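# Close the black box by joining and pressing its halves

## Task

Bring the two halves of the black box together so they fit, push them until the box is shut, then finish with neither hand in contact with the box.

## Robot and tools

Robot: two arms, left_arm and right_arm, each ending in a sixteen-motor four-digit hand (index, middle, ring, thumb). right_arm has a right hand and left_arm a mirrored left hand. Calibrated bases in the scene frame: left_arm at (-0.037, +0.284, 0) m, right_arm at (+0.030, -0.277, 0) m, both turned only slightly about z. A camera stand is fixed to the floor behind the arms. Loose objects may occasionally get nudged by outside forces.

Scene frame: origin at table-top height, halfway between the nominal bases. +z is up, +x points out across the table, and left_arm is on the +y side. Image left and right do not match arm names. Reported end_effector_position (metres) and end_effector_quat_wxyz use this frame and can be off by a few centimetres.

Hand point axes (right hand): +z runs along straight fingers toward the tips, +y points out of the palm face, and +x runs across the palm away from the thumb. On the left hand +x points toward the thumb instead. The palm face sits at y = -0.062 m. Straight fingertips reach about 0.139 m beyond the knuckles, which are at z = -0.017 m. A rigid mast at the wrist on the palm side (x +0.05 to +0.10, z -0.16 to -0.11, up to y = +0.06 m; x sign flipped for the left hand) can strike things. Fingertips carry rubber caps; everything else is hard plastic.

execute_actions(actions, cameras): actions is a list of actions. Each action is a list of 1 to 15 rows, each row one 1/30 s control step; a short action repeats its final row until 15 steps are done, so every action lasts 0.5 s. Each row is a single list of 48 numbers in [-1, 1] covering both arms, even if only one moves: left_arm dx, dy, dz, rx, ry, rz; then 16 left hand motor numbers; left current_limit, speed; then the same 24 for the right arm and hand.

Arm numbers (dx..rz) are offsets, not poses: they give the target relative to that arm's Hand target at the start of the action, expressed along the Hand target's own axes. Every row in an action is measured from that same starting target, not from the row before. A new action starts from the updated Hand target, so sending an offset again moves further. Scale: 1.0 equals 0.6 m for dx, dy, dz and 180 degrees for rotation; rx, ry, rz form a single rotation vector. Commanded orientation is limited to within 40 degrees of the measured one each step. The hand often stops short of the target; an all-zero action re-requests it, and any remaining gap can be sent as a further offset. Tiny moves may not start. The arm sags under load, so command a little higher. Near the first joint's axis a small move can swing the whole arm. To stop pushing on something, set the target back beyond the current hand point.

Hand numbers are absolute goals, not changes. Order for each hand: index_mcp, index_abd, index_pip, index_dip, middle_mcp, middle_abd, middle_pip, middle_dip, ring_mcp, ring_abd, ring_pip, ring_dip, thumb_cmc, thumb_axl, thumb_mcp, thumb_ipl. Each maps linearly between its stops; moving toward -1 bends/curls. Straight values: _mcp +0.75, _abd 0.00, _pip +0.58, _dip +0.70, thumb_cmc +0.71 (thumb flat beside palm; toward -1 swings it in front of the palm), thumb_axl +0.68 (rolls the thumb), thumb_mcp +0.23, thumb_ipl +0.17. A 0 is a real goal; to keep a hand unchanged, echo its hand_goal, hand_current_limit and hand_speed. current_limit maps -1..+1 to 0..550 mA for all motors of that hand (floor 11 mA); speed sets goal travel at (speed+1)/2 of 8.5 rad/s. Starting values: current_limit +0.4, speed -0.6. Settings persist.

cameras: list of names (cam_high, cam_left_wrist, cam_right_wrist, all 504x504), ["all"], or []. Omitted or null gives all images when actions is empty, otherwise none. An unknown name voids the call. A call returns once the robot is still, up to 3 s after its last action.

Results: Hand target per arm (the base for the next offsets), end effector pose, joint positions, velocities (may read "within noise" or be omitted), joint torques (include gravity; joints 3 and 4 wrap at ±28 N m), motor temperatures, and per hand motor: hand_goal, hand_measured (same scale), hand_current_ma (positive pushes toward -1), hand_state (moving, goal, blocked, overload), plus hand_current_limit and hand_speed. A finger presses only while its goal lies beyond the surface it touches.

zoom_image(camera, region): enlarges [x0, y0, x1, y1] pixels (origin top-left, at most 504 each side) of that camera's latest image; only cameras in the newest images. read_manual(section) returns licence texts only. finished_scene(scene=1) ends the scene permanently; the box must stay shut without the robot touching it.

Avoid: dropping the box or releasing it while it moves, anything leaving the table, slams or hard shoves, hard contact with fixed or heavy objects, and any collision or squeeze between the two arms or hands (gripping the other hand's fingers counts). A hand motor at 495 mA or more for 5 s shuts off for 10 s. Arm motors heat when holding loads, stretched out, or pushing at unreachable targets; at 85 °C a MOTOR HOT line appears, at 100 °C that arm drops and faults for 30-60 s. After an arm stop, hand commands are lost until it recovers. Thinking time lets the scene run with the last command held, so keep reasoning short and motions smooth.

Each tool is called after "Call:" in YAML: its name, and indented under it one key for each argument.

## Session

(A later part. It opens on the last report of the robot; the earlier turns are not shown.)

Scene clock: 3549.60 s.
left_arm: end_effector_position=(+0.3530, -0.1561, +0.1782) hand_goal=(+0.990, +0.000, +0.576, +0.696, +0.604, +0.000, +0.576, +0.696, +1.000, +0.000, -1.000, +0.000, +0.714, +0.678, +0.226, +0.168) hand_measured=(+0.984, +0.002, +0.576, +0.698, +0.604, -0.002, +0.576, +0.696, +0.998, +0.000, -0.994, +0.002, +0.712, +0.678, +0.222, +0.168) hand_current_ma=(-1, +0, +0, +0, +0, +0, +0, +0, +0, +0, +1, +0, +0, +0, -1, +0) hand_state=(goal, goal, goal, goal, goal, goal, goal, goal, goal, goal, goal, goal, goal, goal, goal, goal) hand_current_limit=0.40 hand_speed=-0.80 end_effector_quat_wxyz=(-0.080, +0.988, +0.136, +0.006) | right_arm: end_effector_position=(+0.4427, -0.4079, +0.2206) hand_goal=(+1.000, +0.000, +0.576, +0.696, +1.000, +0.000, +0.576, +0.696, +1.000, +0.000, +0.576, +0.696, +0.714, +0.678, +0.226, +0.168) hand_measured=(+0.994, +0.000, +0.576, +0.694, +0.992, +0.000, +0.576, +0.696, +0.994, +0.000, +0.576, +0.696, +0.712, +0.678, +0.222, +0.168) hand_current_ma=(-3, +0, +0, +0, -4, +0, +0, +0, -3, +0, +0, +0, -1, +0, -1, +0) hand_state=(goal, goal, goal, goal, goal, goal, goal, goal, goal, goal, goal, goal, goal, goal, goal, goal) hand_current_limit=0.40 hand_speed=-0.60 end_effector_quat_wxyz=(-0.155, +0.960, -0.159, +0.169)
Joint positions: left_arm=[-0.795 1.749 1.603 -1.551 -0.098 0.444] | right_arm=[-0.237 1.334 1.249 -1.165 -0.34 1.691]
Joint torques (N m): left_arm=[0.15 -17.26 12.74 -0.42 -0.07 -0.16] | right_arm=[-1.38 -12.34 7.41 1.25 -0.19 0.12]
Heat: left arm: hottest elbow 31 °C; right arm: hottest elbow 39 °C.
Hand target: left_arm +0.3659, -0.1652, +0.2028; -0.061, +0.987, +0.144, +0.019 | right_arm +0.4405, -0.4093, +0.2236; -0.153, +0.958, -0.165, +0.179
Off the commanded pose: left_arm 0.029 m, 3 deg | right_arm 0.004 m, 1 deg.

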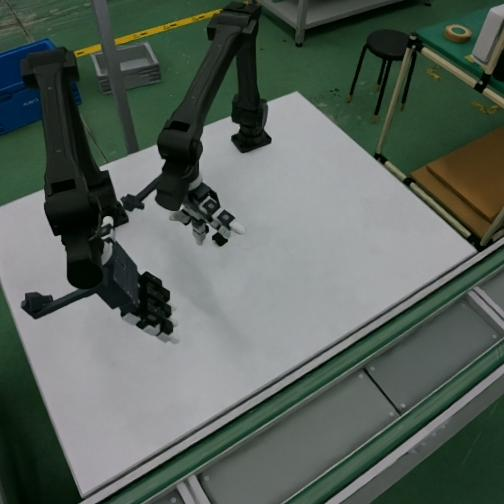

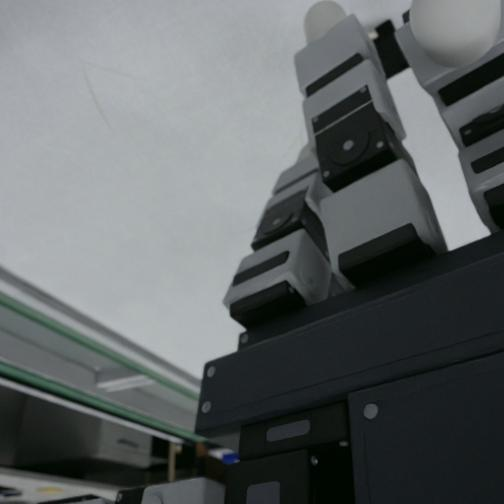

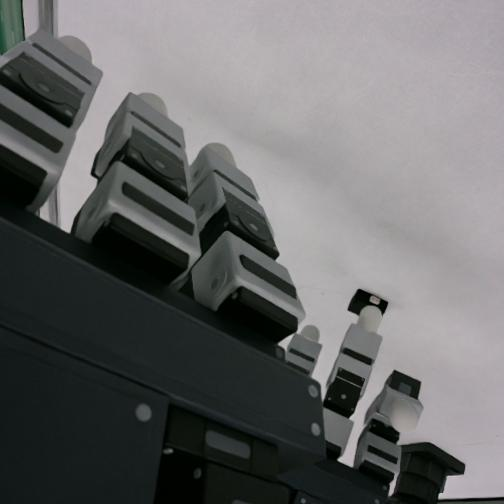

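Call:
execute_actions:
  actions:
    - [[-0.0103,-0.1813,0.0500,0.0236,-0.011,0.0024,0.99,0.0,0.576,0.696,0.603,0.0,0.576,0.696,1,0,-1,0,0.714,0.678,0.226,0.168,0.4,-0.8,0,0,0,0,0,0,1,0,0.576,0.696,1,0,0.576,0.696,1,0,0.576,0.696,0.714,0.678,0.226,0.168,0.4,-0.6]]
    - [[0,0,0.04,0,0,0,0.99,0.0,0.576,0.696,0.603,0.0,0.576,0.696,1,0,-1,0,0.714,0.678,0.226,0.168,0.4,-0.8,0,0,0,0,0,0,1,0,0.576,0.696,1,0,0.576,0.696,1,0,0.576,0.696,0.714,0.678,0.226,0.168,0.4,-0.6]]
  cameras: ["cam_left_wrist","cam_right_wrist"]

Call:
zoom_image:
  camera: "cam_right_wrist"
  region: [344, 274, 394, 324]

Scene clock: 3563.40 s.
left_arm: end_effector_position=(+0.3268, -0.0576, +0.1654) hand_goal=(+0.990, +0.000, +0.576, +0.696, +0.604, +0.000, +0.576, +0.696, +1.000, +0.000, -1.000, +0.000, +0.714, +0.678, +0.226, +0.168) hand_measured=(+0.982, +0.002, +0.576, +0.698, +0.602, -0.002, +0.576, +0.696, +0.998, +0.000, -0.994, +0.002, +0.712, +0.678, +0.222, +0.168) hand_current_ma=(-1, +0, +0, +0, +0, +0, +0, +0, +0, +0, +1, +0, +0, +0, -1, +0) hand_state=(goal, goal, goal, goal, goal, goal, goal, goal, goal, goal, goal, goal, goal, goal, goal, goal) hand_current_limit=0.40 hand_speed=-0.80 end_effector_quat_wxyz=(-0.095, +0.985, +0.144, -0.003) | right_arm: end_effector_position=(+0.4427, -0.4079, +0.2206) hand_goal=(+1.000, +0.000, +0.576, +0.696, +1.000, +0.000, +0.576, +0.696, +1.000, +0.000, +0.576, +0.696, +0.714, +0.678, +0.226, +0.168) hand_measured=(+0.994, +0.000, +0.576, +0.694, +0.992, +0.000, +0.576, +0.696, +0.994, +0.000, +0.576, +0.696, +0.712, +0.678, +0.222, +0.168) hand_current_ma=(-3, +0, +0, +0, -4, +0, +0, +0, -3, +0, +0, +0, -1, +0, -1, +0) hand_state=(goal, goal, goal, goal, goal, goal, goal, goal, goal, goal, goal, goal, goal, goal, goal, goal) hand_current_limit=0.40 hand_speed=-0.60 end_effector_quat_wxyz=(-0.155, +0.960, -0.159, +0.169)
Joint positions: left_arm=[-0.696 1.547 1.319 -1.495 -0.115 0.524] | right_arm=[-0.237 1.334 1.249 -1.165 -0.34 1.691]
Joint torques (N m): left_arm=[0.44 -13.33 7.1 0.16 -0.04 0.07] | right_arm=[-1.26 -12.28 7.38 1.26 -0.19 0.11]
Heat: left arm: hottest shoulder 31 °C; right arm: hottest elbow 39 °C.
Hand target: left_arm +0.3284, -0.0553, +0.1618; -0.095, +0.985, +0.142, -0.003 | right_arm +0.4405, -0.4093, +0.2236; -0.153, +0.958, -0.165, +0.179
Off the commanded pose: left_arm 0.005 m, 0 deg | right_arm 0.004 m, 1 deg.
Images, in order (width x height): cam_left_wrist 504x504, cam_right_wrist 504x504.

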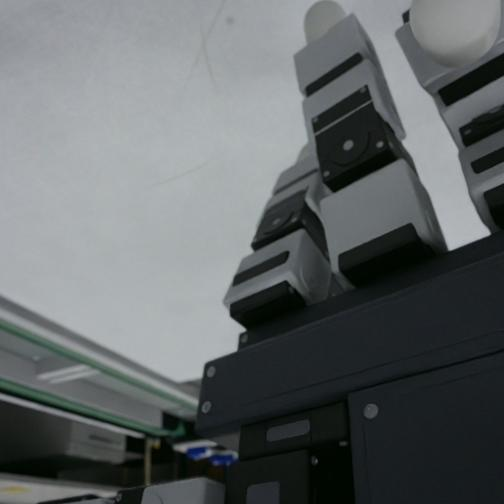

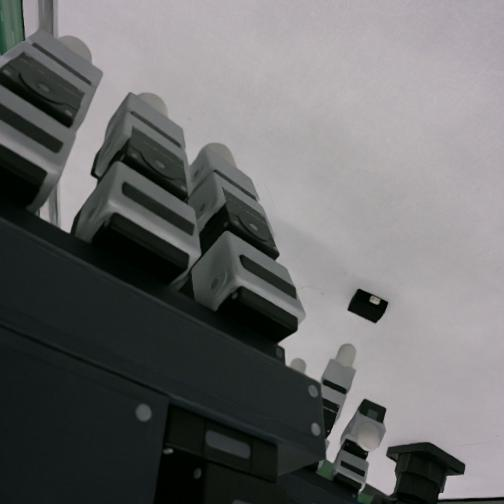

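Scaled by 10.080.

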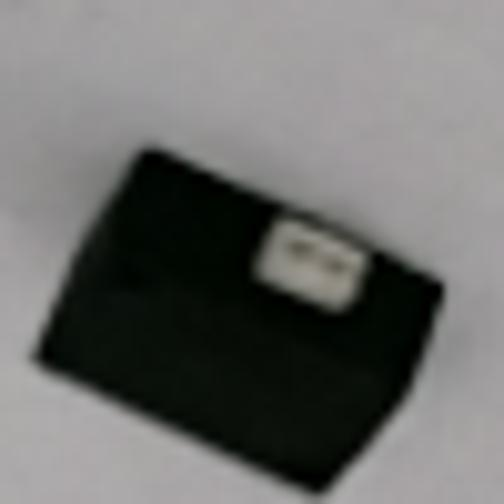

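Call:
execute_actions:
  actions:
    - [[0,0.0043,0.0185,0.006,-0.0028,0.0006,0.99,0.0,0.576,0.696,0.603,0.0,0.576,0.696,1,0,-1,0,0.714,0.678,0.226,0.168,0.4,-0.8,0,0,0,0,0,0,1,0,0.576,0.696,1,0,0.576,0.696,1,0,0.576,0.696,0.714,0.678,0.226,0.168,0.4,-0.6]]
    - [[0,0.0043,0.0185,0.006,-0.0028,0.0006,0.99,0.0,0.576,0.696,0.603,0.0,0.576,0.696,1,0,-1,0,0.714,0.678,0.226,0.168,0.4,-0.8,0,0,0,0,0,0,1,0,0.576,0.696,1,0,0.576,0.696,1,0,0.576,0.696,0.714,0.678,0.226,0.168,0.4,-0.6]]
    - [[0,0.0043,0.0185,0.006,-0.0028,0.0006,0.99,0.0,0.576,0.696,0.603,0.0,0.576,0.696,1,0,-1,0,0.714,0.678,0.226,0.168,0.4,-0.8,0,0,0,0,0,0,1,0,0.576,0.696,1,0,0.576,0.696,1,0,0.576,0.696,0.714,0.678,0.226,0.168,0.4,-0.6]]
  cameras: ["cam_right_wrist"]

Call:
zoom_image:
  camera: "cam_right_wrist"
  region: [330, 274, 394, 338]

Scene clock: 3570.67 s.
left_arm: end_effector_position=(+0.3287, -0.0585, +0.1355) hand_goal=(+0.990, +0.000, +0.576, +0.696, +0.604, +0.000, +0.576, +0.696, +1.000, +0.000, -1.000, +0.000, +0.714, +0.678, +0.226, +0.168) hand_measured=(+0.982, +0.002, +0.576, +0.698, +0.602, -0.002, +0.576, +0.696, +0.998, +0.000, -0.994, +0.002, +0.712, +0.678, +0.222, +0.168) hand_current_ma=(-1, +0, +0, +0, +0, +0, +0, +0, +0, +0, +1, +0, +0, +0, -1, +0) hand_state=(goal, goal, goal, goal, goal, goal, goal, goal, goal, goal, goal, goal, goal, goal, goal, goal) hand_current_limit=0.40 hand_speed=-0.80 end_effector_quat_wxyz=(-0.117, +0.983, +0.142, -0.018) | right_arm: end_effector_position=(+0.4427, -0.4079, +0.2206) hand_goal=(+1.000, +0.000, +0.576, +0.696, +1.000, +0.000, +0.576, +0.696, +1.000, +0.000, +0.576, +0.696, +0.714, +0.678, +0.226, +0.168) hand_measured=(+0.994, +0.000, +0.576, +0.694, +0.992, +0.000, +0.576, +0.696, +0.994, +0.000, +0.576, +0.696, +0.712, +0.678, +0.222, +0.168) hand_current_ma=(-3, +0, +0, +0, -4, +0, +0, +0, -3, +0, +0, +0, -1, +0, -1, +0) hand_state=(goal, goal, goal, goal, goal, goal, goal, goal, goal, goal, goal, goal, goal, goal, goal, goal) hand_current_limit=0.40 hand_speed=-0.60 end_effector_quat_wxyz=(-0.155, +0.960, -0.159, +0.169)
Joint positions: left_arm=[-0.696 1.606 1.313 -1.484 -0.118 0.525] | right_arm=[-0.237 1.334 1.249 -1.165 -0.34 1.691]
Joint torques (N m): left_arm=[0.32 -13.45 6.54 0.01 -0.11 0.02] | right_arm=[-1.32 -12.34 7.41 1.26 -0.19 0.12]
Heat: left arm: hottest shoulder 31 °C; right arm: hottest elbow 39 °C.
Hand target: left_arm +0.3290, -0.0559, +0.1277; -0.121, +0.982, +0.140, -0.021 | right_arm +0.4405, -0.4093, +0.2236; -0.153, +0.958, -0.165, +0.179
Off the commanded pose: left_arm 0.008 m, 1 deg | right_arm 0.004 m, 1 deg.
Images, in order (width x height): cam_right_wrist 504x504.

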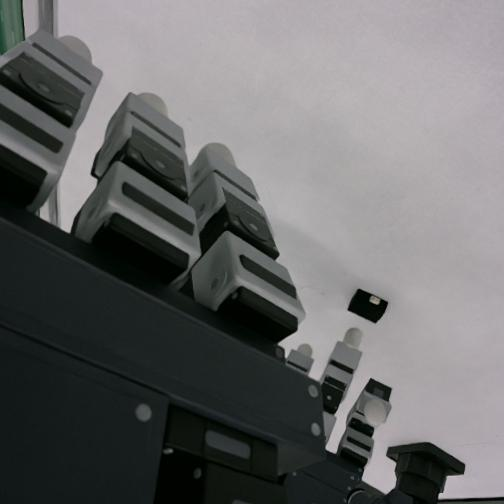

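Scaled by 7.875.

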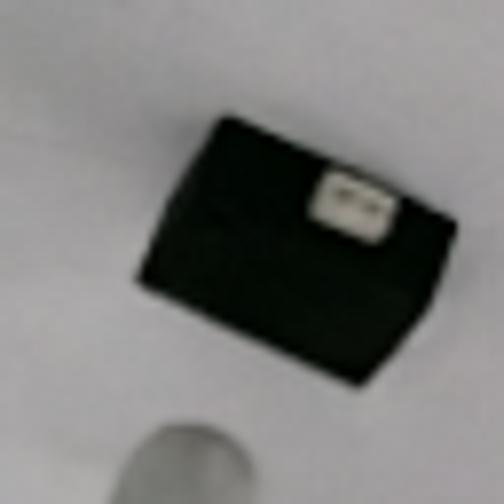

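Call:
execute_actions:
  actions:
    - [[0,0.0043,0.0185,0.006,-0.0028,0.0006,0.99,0.0,0.576,0.696,0.603,0.0,0.576,0.696,1,0,-1,0,0.714,0.678,0.226,0.168,0.4,-0.8,0,0,0,0,0,0,1,0,0.576,0.696,1,0,0.576,0.696,1,0,0.576,0.696,0.714,0.678,0.226,0.168,0.4,-0.6]]
    - [[0,0.0022,0.0093,0.003,-0.0014,0.0003,0.99,0.0,0.576,0.696,0.603,0.0,0.576,0.696,1,0,-1,0,0.714,0.678,0.226,0.168,0.4,-0.8,0,0,0,0,0,0,1,0,0.576,0.696,1,0,0.576,0.696,1,0,0.576,0.696,0.714,0.678,0.226,0.168,0.4,-0.6]]
  cameras: ["cam_right_wrist"]

Call:
zoom_image:
  camera: "cam_right_wrist"
  region: [330, 274, 394, 338]

Scene clock: 3576.87 s.
left_arm: end_effector_position=(+0.3284, -0.0577, +0.1190) hand_goal=(+0.990, +0.000, +0.576, +0.696, +0.604, +0.000, +0.576, +0.696, +1.000, +0.000, -1.000, +0.000, +0.714, +0.678, +0.226, +0.168) hand_measured=(+0.982, +0.002, +0.576, +0.698, +0.602, -0.002, +0.576, +0.696, +0.998, +0.000, -0.994, +0.002, +0.712, +0.678, +0.222, +0.168) hand_current_ma=(-1, +0, +0, +0, +0, +0, +0, +0, +0, +0, +1, +0, +0, +0, -1, +0) hand_state=(goal, goal, goal, goal, goal, goal, goal, goal, goal, goal, goal, goal, goal, goal, goal, goal) hand_current_limit=0.40 hand_speed=-0.80 end_effector_quat_wxyz=(-0.129, +0.981, +0.140, -0.026) | right_arm: end_effector_position=(+0.4427, -0.4079, +0.2206) hand_goal=(+1.000, +0.000, +0.576, +0.696, +1.000, +0.000, +0.576, +0.696, +1.000, +0.000, +0.576, +0.696, +0.714, +0.678, +0.226, +0.168) hand_measured=(+0.994, +0.000, +0.576, +0.694, +0.992, +0.000, +0.576, +0.696, +0.994, +0.000, +0.576, +0.696, +0.712, +0.678, +0.222, +0.168) hand_current_ma=(-3, +0, +0, +0, -4, +0, +0, +0, -3, +0, +0, +0, -1, +0, -1, +0) hand_state=(goal, goal, goal, goal, goal, goal, goal, goal, goal, goal, goal, goal, goal, goal, goal, goal) hand_current_limit=0.40 hand_speed=-0.60 end_effector_quat_wxyz=(-0.155, +0.960, -0.159, +0.169)
Joint positions: left_arm=[-0.696 1.636 1.308 -1.479 -0.121 0.525] | right_arm=[-0.237 1.334 1.249 -1.165 -0.34 1.691]
Joint torques (N m): left_arm=[0.15 -13.68 6.54 -0.01 -0.11 0.01] | right_arm=[-1.26 -12.34 7.39 1.26 -0.19 0.12]
Heat: left arm: hottest elbow 31 °C; right arm: hottest elbow 39 °C.
Hand target: left_arm +0.3287, -0.0555, +0.1106; -0.134, +0.981, +0.139, -0.029 | right_arm +0.4405, -0.4093, +0.2236; -0.153, +0.958, -0.165, +0.179
Off the commanded pose: left_arm 0.009 m, 1 deg | right_arm 0.004 m, 1 deg.
Images, in order (width x height): cam_right_wrist 504x504.

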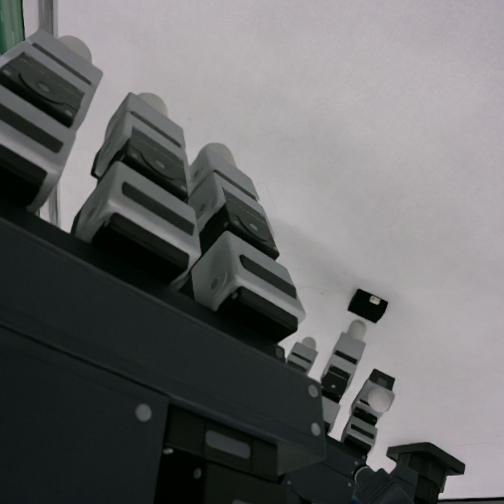

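Scaled by 7.875.

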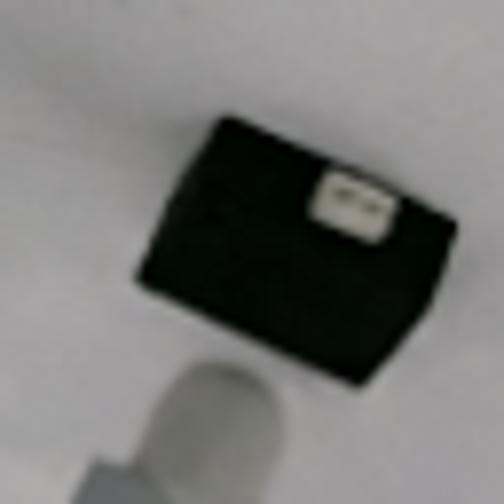

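Call:
execute_actions:
  actions:
    - [[0,0.0022,0.0093,0.003,-0.0014,0.0003,0.99,0.0,0.576,0.696,0.603,0.0,0.576,0.696,1,0,-1,0,0.714,0.678,0.226,0.168,0.4,-0.8,0,0,0,0,0,0,1,0,0.576,0.696,1,0,0.576,0.696,1,0,0.576,0.696,0.714,0.678,0.226,0.168,0.4,-0.6]]

Call:
execute_actions:
  actions:
    - [[0,0.0011,0.0047,0.0015,-0.0007,0.00015,0.99,0.0,0.576,0.696,0.603,0.0,0.576,0.696,1,0,-1,0,0.714,0.678,0.226,0.168,0.4,-0.8,0,0,0,0,0,0,1,0,0.576,0.696,1,0,0.576,0.696,1,0,0.576,0.696,0.714,0.678,0.226,0.168,0.4,-0.6]]

Call:
execute_actions:
  actions:
    - [[0,0.0011,0.0047,0.0015,-0.0007,0.00015,0.99,0.0,0.576,0.696,0.603,0.0,0.576,0.696,1,0,-1,0,0.714,0.678,0.226,0.168,0.4,-0.8,0,0,0,0,0,0,1,0,0.576,0.696,1,0,0.576,0.696,1,0,0.576,0.696,0.714,0.678,0.226,0.168,0.4,-0.6]]

Call:
execute_actions:
  actions:
    - [[0,0.0011,0.0047,0.0015,-0.0007,0.00015,0.99,0.0,0.576,0.696,0.603,0.0,0.576,0.696,1,0,-1,0,0.714,0.678,0.226,0.168,0.4,-0.8,0,0,0,0,0,0,1,0,0.576,0.696,1,0,0.576,0.696,1,0,0.576,0.696,0.714,0.678,0.226,0.168,0.4,-0.6]]

Scene clock: 3581.80 s.
left_arm: end_effector_position=(+0.3288, -0.0578, +0.1134) hand_goal=(+0.990, +0.000, +0.576, +0.696, +0.604, +0.000, +0.576, +0.696, +1.000, +0.000, -1.000, +0.000, +0.714, +0.678, +0.226, +0.168) hand_measured=(+0.982, +0.002, +0.576, +0.698, +0.602, -0.002, +0.576, +0.696, +0.998, +0.000, -0.994, +0.002, +0.712, +0.678, +0.222, +0.168) hand_current_ma=(-1, +0, +0, +0, +0, +0, +0, +0, +0, +0, +1, +0, +0, +0, -1, +0) hand_state=(goal, goal, goal, goal, goal, goal, goal, goal, goal, goal, goal, goal, goal, goal, goal, goal) hand_current_limit=0.40 hand_speed=-0.80 end_effector_quat_wxyz=(-0.133, +0.981, +0.140, -0.029) | right_arm: end_effector_position=(+0.4427, -0.4079, +0.2206) hand_goal=(+1.000, +0.000, +0.576, +0.696, +1.000, +0.000, +0.576, +0.696, +1.000, +0.000, +0.576, +0.696, +0.714, +0.678, +0.226, +0.168) hand_measured=(+0.994, +0.000, +0.576, +0.694, +0.992, +0.000, +0.576, +0.696, +0.994, +0.000, +0.576, +0.696, +0.712, +0.678, +0.222, +0.168) hand_current_ma=(-3, +0, +0, +0, -4, +0, +0, +0, -3, +0, +0, +0, -1, +0, -1, +0) hand_state=(goal, goal, goal, goal, goal, goal, goal, goal, goal, goal, goal, goal, goal, goal, goal, goal) hand_current_limit=0.40 hand_speed=-0.60 end_effector_quat_wxyz=(-0.155, +0.960, -0.159, +0.169)
Joint positions: left_arm=[-0.696 1.648 1.308 -1.477 -0.122 0.525] | right_arm=[-0.237 1.334 1.249 -1.165 -0.34 1.691]
Joint torques (N m): left_arm=[0.09 -13.8 6.39 -0.08 -0.12 -0.01] | right_arm=[-1.32 -12.34 7.36 1.26 -0.19 0.12]
Heat: left arm: hottest elbow 31 °C; right arm: hottest elbow 39 °C.
Hand target: left_arm +0.3285, -0.0553, +0.1047; -0.138, +0.980, +0.139, -0.032 | right_arm +0.4405, -0.4093, +0.2236; -0.153, +0.958, -0.165, +0.179
Off the commanded pose: left_arm 0.009 m, 1 deg | right_arm 0.004 m, 1 deg.

Scene clock: 3582.50 s.
left_arm: end_effector_position=(+0.3288, -0.0577, +0.1114) hand_goal=(+0.990, +0.000, +0.576, +0.696, +0.604, +0.000, +0.576, +0.696, +1.000, +0.000, -1.000, +0.000, +0.714, +0.678, +0.226, +0.168) hand_measured=(+0.982, +0.002, +0.576, +0.698, +0.602, -0.002, +0.576, +0.696, +0.998, +0.000, -0.994, +0.002, +0.712, +0.678, +0.222, +0.168) hand_current_ma=(-1, +0, +0, +0, +0, +0, +0, +0, +0, +0, +1, +0, +0, +0, -1, +0) hand_state=(goal, goal, goal, goal, goal, goal, goal, goal, goal, goal, goal, goal, goal, goal, goal, goal) hand_current_limit=0.40 hand_speed=-0.80 end_effector_quat_wxyz=(-0.135, +0.980, +0.140, -0.030) | right_arm: end_effector_position=(+0.4427, -0.4079, +0.2206) hand_goal=(+1.000, +0.000, +0.576, +0.696, +1.000, +0.000, +0.576, +0.696, +1.000, +0.000, +0.576, +0.696, +0.714, +0.678, +0.226, +0.168) hand_measured=(+0.994, +0.000, +0.576, +0.694, +0.992, +0.000, +0.576, +0.696, +0.994, +0.000, +0.576, +0.696, +0.712, +0.678, +0.222, +0.168) hand_current_ma=(-3, +0, +0, +0, -4, +0, +0, +0, -3, +0, +0, +0, -1, +0, -1, +0) hand_state=(goal, goal, goal, goal, goal, goal, goal, goal, goal, goal, goal, goal, goal, goal, goal, goal) hand_current_limit=0.40 hand_speed=-0.60 end_effector_quat_wxyz=(-0.155, +0.960, -0.159, +0.169)
Joint positions: left_arm=[-0.696 1.652 1.308 -1.477 -0.122 0.525] | right_arm=[-0.237 1.334 1.249 -1.165 -0.34 1.691]
Joint torques (N m): left_arm=[-0.03 -13.74 6.26 0.01 -0.11 -0.02] | right_arm=[-1.38 -12.34 7.39 1.26 -0.19 0.12]
Heat: left arm: hottest elbow 31 °C; right arm: hottest elbow 39 °C.
Hand target: left_arm +0.3284, -0.0552, +0.1018; -0.141, +0.980, +0.139, -0.034 | right_arm +0.4405, -0.4093, +0.2236; -0.153, +0.958, -0.165, +0.179
Off the commanded pose: left_arm 0.010 m, 1 deg | right_arm 0.004 m, 1 deg.

Scene clock: 3583.20 s.
left_arm: end_effector_position=(+0.3283, -0.0571, +0.1084) hand_goal=(+0.990, +0.000, +0.576, +0.696, +0.604, +0.000, +0.576, +0.696, +1.000, +0.000, -1.000, +0.000, +0.714, +0.678, +0.226, +0.168) hand_measured=(+0.982, +0.002, +0.576, +0.698, +0.602, -0.002, +0.576, +0.696, +0.998, +0.000, -0.994, +0.002, +0.712, +0.678, +0.222, +0.168) hand_current_ma=(-1, +0, +0, +0, +0, +0, +0, +0, +0, +0, +1, +0, +0, +0, -1, +0) hand_state=(goal, goal, goal, goal, goal, goal, goal, goal, goal, goal, goal, goal, goal, goal, goal, goal) hand_current_limit=0.40 hand_speed=-0.80 end_effector_quat_wxyz=(-0.137, +0.980, +0.139, -0.032) | right_arm: end_effector_position=(+0.4427, -0.4079, +0.2206) hand_goal=(+1.000, +0.000, +0.576, +0.696, +1.000, +0.000, +0.576, +0.696, +1.000, +0.000, +0.576, +0.696, +0.714, +0.678, +0.226, +0.168) hand_measured=(+0.994, +0.000, +0.576, +0.694, +0.992, +0.000, +0.576, +0.696, +0.994, +0.000, +0.576, +0.696, +0.712, +0.678, +0.222, +0.168) hand_current_ma=(-3, +0, +0, +0, -4, +0, +0, +0, -3, +0, +0, +0, -1, +0, -1, +0) hand_state=(goal, goal, goal, goal, goal, goal, goal, goal, goal, goal, goal, goal, goal, goal, goal, goal) hand_current_limit=0.40 hand_speed=-0.60 end_effector_quat_wxyz=(-0.155, +0.960, -0.159, +0.169)
Joint positions: left_arm=[-0.696 1.656 1.305 -1.475 -0.123 0.525] | right_arm=[-0.237 1.334 1.249 -1.165 -0.34 1.691]
Joint torques (N m): left_arm=[0.03 -13.8 6.39 -0.06 -0.12 -0.02] | right_arm=[-1.32 -12.34 7.38 1.25 -0.19 0.12]
Heat: left arm: hottest elbow 31 °C; right arm: hottest elbow 39 °C.
Hand target: left_arm +0.3282, -0.0550, +0.0989; -0.143, +0.979, +0.139, -0.035 | right_arm +0.4405, -0.4093, +0.2236; -0.153, +0.958, -0.165, +0.179
Off the commanded pose: left_arm 0.010 m, 1 deg | right_arm 0.004 m, 1 deg.

Scene clock: 3583.90 s.
left_arm: end_effector_position=(+0.3283, -0.0571, +0.1084) hand_goal=(+0.990, +0.000, +0.576, +0.696, +0.604, +0.000, +0.576, +0.696, +1.000, +0.000, -1.000, +0.000, +0.714, +0.678, +0.226, +0.168) hand_measured=(+0.982, +0.002, +0.576, +0.698, +0.602, -0.002, +0.576, +0.696, +0.998, +0.000, -0.994, +0.002, +0.712, +0.678, +0.222, +0.168) hand_current_ma=(-1, +0, +0, +0, +0, +0, +0, +0, +0, +0, +1, +0, +0, +0, -1, +0) hand_state=(goal, goal, goal, goal, goal, goal, goal, goal, goal, goal, goal, goal, goal, goal, goal, goal) hand_current_limit=0.40 hand_speed=-0.80 end_effector_quat_wxyz=(-0.137, +0.980, +0.139, -0.032) | right_arm: end_effector_position=(+0.4427, -0.4079, +0.2206) hand_goal=(+1.000, +0.000, +0.576, +0.696, +1.000, +0.000, +0.576, +0.696, +1.000, +0.000, +0.576, +0.696, +0.714, +0.678, +0.226, +0.168) hand_measured=(+0.994, +0.000, +0.576, +0.694, +0.992, +0.000, +0.576, +0.696, +0.994, +0.000, +0.576, +0.696, +0.712, +0.678, +0.222, +0.168) hand_current_ma=(-3, +0, +0, +0, -4, +0, +0, +0, -3, +0, +0, +0, -1, +0, -1, +0) hand_state=(goal, goal, goal, goal, goal, goal, goal, goal, goal, goal, goal, goal, goal, goal, goal, goal) hand_current_limit=0.40 hand_speed=-0.60 end_effector_quat_wxyz=(-0.155, +0.960, -0.159, +0.169)
Joint positions: left_arm=[-0.696 1.656 1.305 -1.475 -0.123 0.525] | right_arm=[-0.237 1.334 1.249 -1.165 -0.34 1.691]
Joint torques (N m): left_arm=[0.03 -13.16 6.34 -0.01 -0.14 -0.03] | right_arm=[-1.38 -12.4 7.38 1.25 -0.19 0.12]
Heat: left arm: hottest elbow 31 °C; right arm: hottest elbow 39 °C.
Hand target: left_arm +0.3281, -0.0548, +0.0961; -0.145, +0.979, +0.139, -0.037 | right_arm +0.4405, -0.4093, +0.2236; -0.153, +0.958, -0.165, +0.179
Off the commanded pose: left_arm 0.013 m, 1 deg | right_arm 0.004 m, 1 deg.

Call:
execute_actions:
  actions:
    - [[0,-0.0086,-0.037,-0.012,0.0056,-0.0012,0.99,0.0,0.576,0.696,0.603,0.0,0.576,0.696,1,0,-1,0,0.714,0.678,0.226,0.168,0.4,-0.8,0,0,0,0,0,0,1,0,0.576,0.696,1,0,0.576,0.696,1,0,0.576,0.696,0.714,0.678,0.226,0.168,0.4,-0.6]]
    - [[0,-0.0086,-0.037,-0.012,0.0056,-0.0012,0.99,0.0,0.576,0.696,0.603,0.0,0.576,0.696,1,0,-1,0,0.714,0.678,0.226,0.168,0.4,-0.8,0,0,0,0,0,0,1,0,0.576,0.696,1,0,0.576,0.696,1,0,0.576,0.696,0.714,0.678,0.226,0.168,0.4,-0.6]]
    - [[0,-0.0086,-0.037,-0.012,0.0056,-0.0012,0.99,0.0,0.576,0.696,0.603,0.0,0.576,0.696,1,0,-1,0,0.714,0.678,0.226,0.168,0.4,-0.8,0,0,0,0,0,0,1,0,0.576,0.696,1,0,0.576,0.696,1,0,0.576,0.696,0.714,0.678,0.226,0.168,0.4,-0.6]]
    - [[0,0,-0.02,0,0,0,1,0.0,-1,0.0,1,0.0,-1,0.0,1,0,-1,0,0.714,0.678,0.226,0.168,0.4,-0.6,0,0,0,0,0,0,1,0,0.576,0.696,1,0,0.576,0.696,1,0,0.576,0.696,0.714,0.678,0.226,0.168,0.4,-0.6]]

Scene clock: 3614.87 s.
left_arm: end_effector_position=(+0.3211, -0.0520, +0.1543) hand_goal=(+1.000, +0.000, -1.000, +0.000, +1.000, +0.000, -1.000, +0.000, +1.000, +0.000, -1.000, +0.000, +0.714, +0.678, +0.226, +0.168) hand_measured=(+0.992, +0.002, -0.994, +0.004, +0.994, -0.002, -0.992, +0.004, +0.998, +0.000, -0.994, +0.002, +0.712, +0.678, +0.222, +0.168) hand_current_ma=(-2, +0, +1, +0, -1, +0, +1, +0, +0, +0, +1, +0, +0, +0, -1, +0) hand_state=(goal, goal, goal, goal, goal, goal, goal, goal, goal, goal, goal, goal, goal, goal, goal, goal) hand_current_limit=0.40 hand_speed=-0.60 end_effector_quat_wxyz=(-0.110, +0.984, +0.142, -0.014) | right_arm: end_effector_position=(+0.4427, -0.4079, +0.2206) hand_goal=(+1.000, +0.000, +0.576, +0.696, +1.000, +0.000, +0.576, +0.696, +1.000, +0.000, +0.576, +0.696, +0.714, +0.678, +0.226, +0.168) hand_measured=(+0.994, +0.000, +0.576, +0.694, +0.992, +0.000, +0.576, +0.696, +0.994, +0.000, +0.576, +0.696, +0.712, +0.678, +0.222, +0.168) hand_current_ma=(-3, +0, +0, +0, -4, +0, +0, +0, -3, +0, +0, +0, -1, +0, -1, +0) hand_state=(goal, goal, goal, goal, goal, goal, goal, goal, goal, goal, goal, goal, goal, goal, goal, goal) hand_current_limit=0.40 hand_speed=-0.60 end_effector_quat_wxyz=(-0.155, +0.960, -0.159, +0.169)
Joint positions: left_arm=[-0.696 1.557 1.305 -1.509 -0.116 0.525] | right_arm=[-0.237 1.334 1.249 -1.165 -0.34 1.691]
Joint torques (N m): left_arm=[0.38 -14.45 11.25 -0.62 0.06 0.04] | right_arm=[-1.32 -12.34 7.41 1.26 -0.19 0.12]
Heat: left arm: hottest shoulder 30 °C; right arm: hottest elbow 39 °C.
Hand target: left_arm +0.3300, -0.0589, +0.1761; -0.093, +0.985, +0.142, -0.002 | right_arm +0.4405, -0.4093, +0.2236; -0.153, +0.958, -0.165, +0.179
Off the commanded pose: left_arm 0.025 m, 2 deg | right_arm 0.004 m, 1 deg.

Call:
execute_actions:
  actions:
    - [[-0.1947,0.0675,0.0167,0,0,0,1,0.0,-1,0.0,1,0.0,-1,0.0,1,0,-1,0,0.714,0.678,0.226,0.168,0.4,-0.6,0,0,0,0,0,0,1,0,0.576,0.696,1,0,0.576,0.696,1,0,0.576,0.696,0.714,0.678,0.226,0.168,0.4,-0.6]]
    - [[-0.0022,0.0172,0.0917,0,0,0,1,0.0,-1,0.0,1,0.0,-1,0.0,1,0,-1,0,0.714,0.678,0.226,0.168,0.4,-0.6,0,0,0,0,0,0,1,0,0.576,0.696,1,0,0.576,0.696,1,0,0.576,0.696,0.714,0.678,0.226,0.168,0.4,-0.6]]
  cameras: ["cam_high","cam_left_wrist","cam_right_wrist"]

Scene clock: 3622.03 s.
left_arm: end_effector_position=(+0.2244, -0.1296, +0.1012) hand_goal=(+1.000, +0.000, -1.000, +0.000, +1.000, +0.000, -1.000, +0.000, +1.000, +0.000, -1.000, +0.000, +0.714, +0.678, +0.226, +0.168) hand_measured=(+0.996, +0.002, -0.994, +0.002, +0.996, -0.002, -0.994, +0.004, +0.998, +0.000, -0.994, +0.002, +0.712, +0.678, +0.222, +0.168) hand_current_ma=(-1, +0, +1, +0, -1, +0, +1, +0, +0, +0, +1, +0, +0, +0, -1, +0) hand_state=(goal, goal, goal, goal, goal, goal, goal, goal, goal, goal, goal, goal, goal, goal, goal, goal) hand_current_limit=0.40 hand_speed=-0.60 end_effector_quat_wxyz=(-0.095, +0.986, +0.134, -0.004) | right_arm: end_effector_position=(+0.4427, -0.4079, +0.2206) hand_goal=(+1.000, +0.000, +0.576, +0.696, +1.000, +0.000, +0.576, +0.696, +1.000, +0.000, +0.576, +0.696, +0.714, +0.678, +0.226, +0.168) hand_measured=(+0.994, +0.000, +0.576, +0.694, +0.992, +0.000, +0.576, +0.696, +0.994, +0.000, +0.576, +0.696, +0.712, +0.678, +0.222, +0.168) hand_current_ma=(-3, +0, +0, +0, -4, +0, +0, +0, -3, +0, +0, +0, -1, +0, -1, +0) hand_state=(goal, goal, goal, goal, goal, goal, goal, goal, goal, goal, goal, goal, goal, goal, goal, goal) hand_current_limit=0.40 hand_speed=-0.60 end_effector_quat_wxyz=(-0.155, +0.960, -0.159, +0.169)
Joint positions: left_arm=[-0.978 1.584 1.185 -1.351 -0.067 0.266] | right_arm=[-0.237 1.334 1.249 -1.165 -0.34 1.691]
Joint torques (N m): left_arm=[0.44 -13.39 6.87 0.1 -0.07 -0.14] | right_arm=[-1.26 -12.28 7.41 1.26 -0.19 0.12]
Heat: left arm: hottest shoulder 30 °C; right arm: hottest elbow 39 °C.
Hand target: left_arm +0.2289, -0.1280, +0.1003; -0.093, +0.985, +0.142, -0.002 | right_arm +0.4405, -0.4093, +0.2236; -0.153, +0.958, -0.165, +0.179
Off the commanded pose: left_arm 0.005 m, 1 deg | right_arm 0.004 m, 1 deg.

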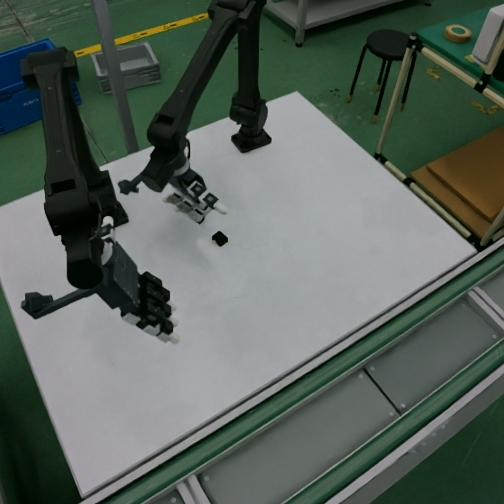

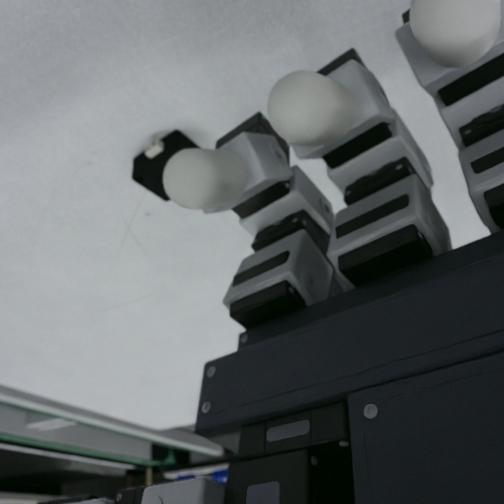

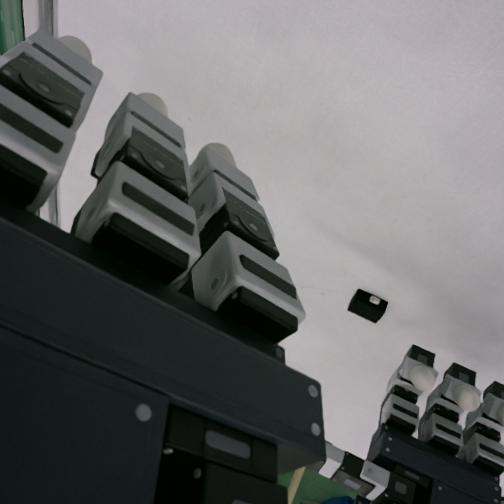

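Call:
zoom_image:
  camera: "cam_left_wrist"
  region: [120, 115, 210, 205]

Call:
zoom_image:
  camera: "cam_high"
  region: [205, 225, 235, 255]

Scaled by 5.600.

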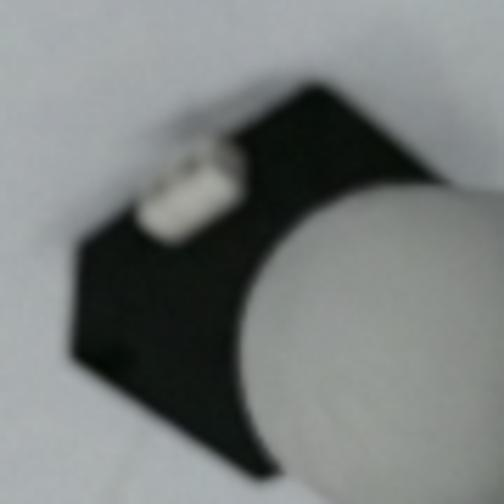

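Scaled by 16.800.

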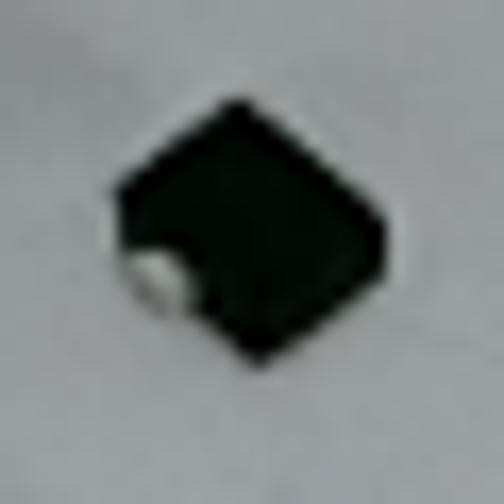

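Call:
zoom_image:
  camera: "cam_left_wrist"
  region: [128, 150, 168, 190]

Call:
zoom_image:
  camera: "cam_left_wrist"
  region: [150, 180, 175, 205]

Scaled by 12.600.

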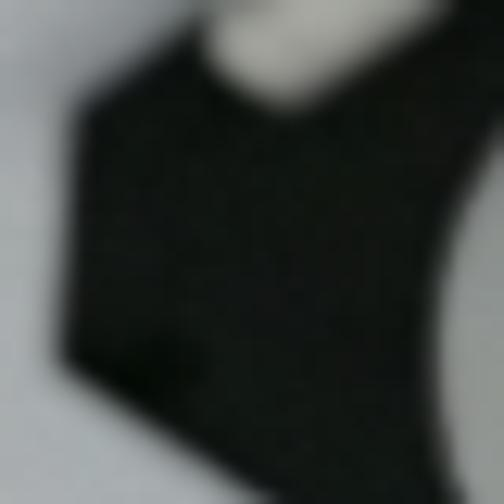

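Scaled by 20.160.

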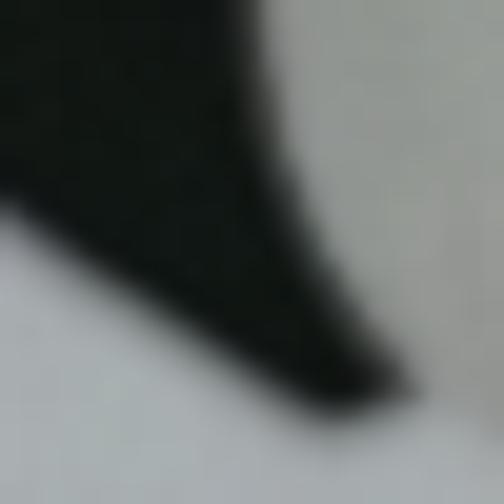

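Call:
zoom_image:
  camera: "cam_left_wrist"
  region: [124, 156, 146, 178]

Call:
zoom_image:
  camera: "cam_left_wrist"
  region: [124, 134, 164, 174]

Scaled by 22.909.

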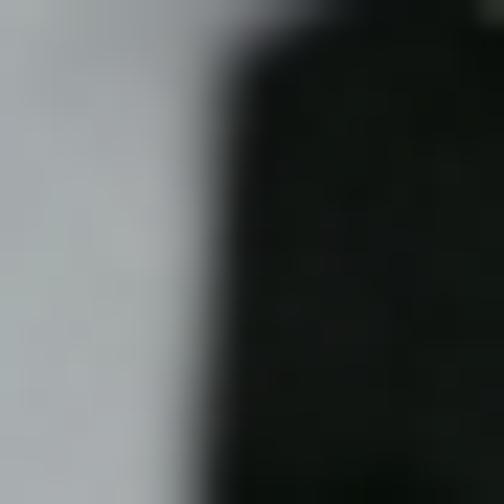

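Scaled by 12.600.

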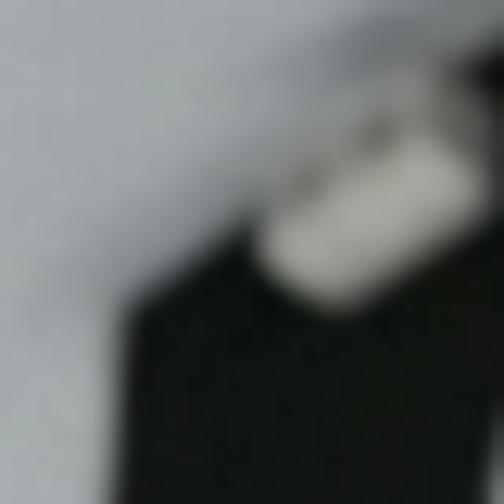

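Call:
finished_scene:
  scene: 1

The scene is finished: the task was done.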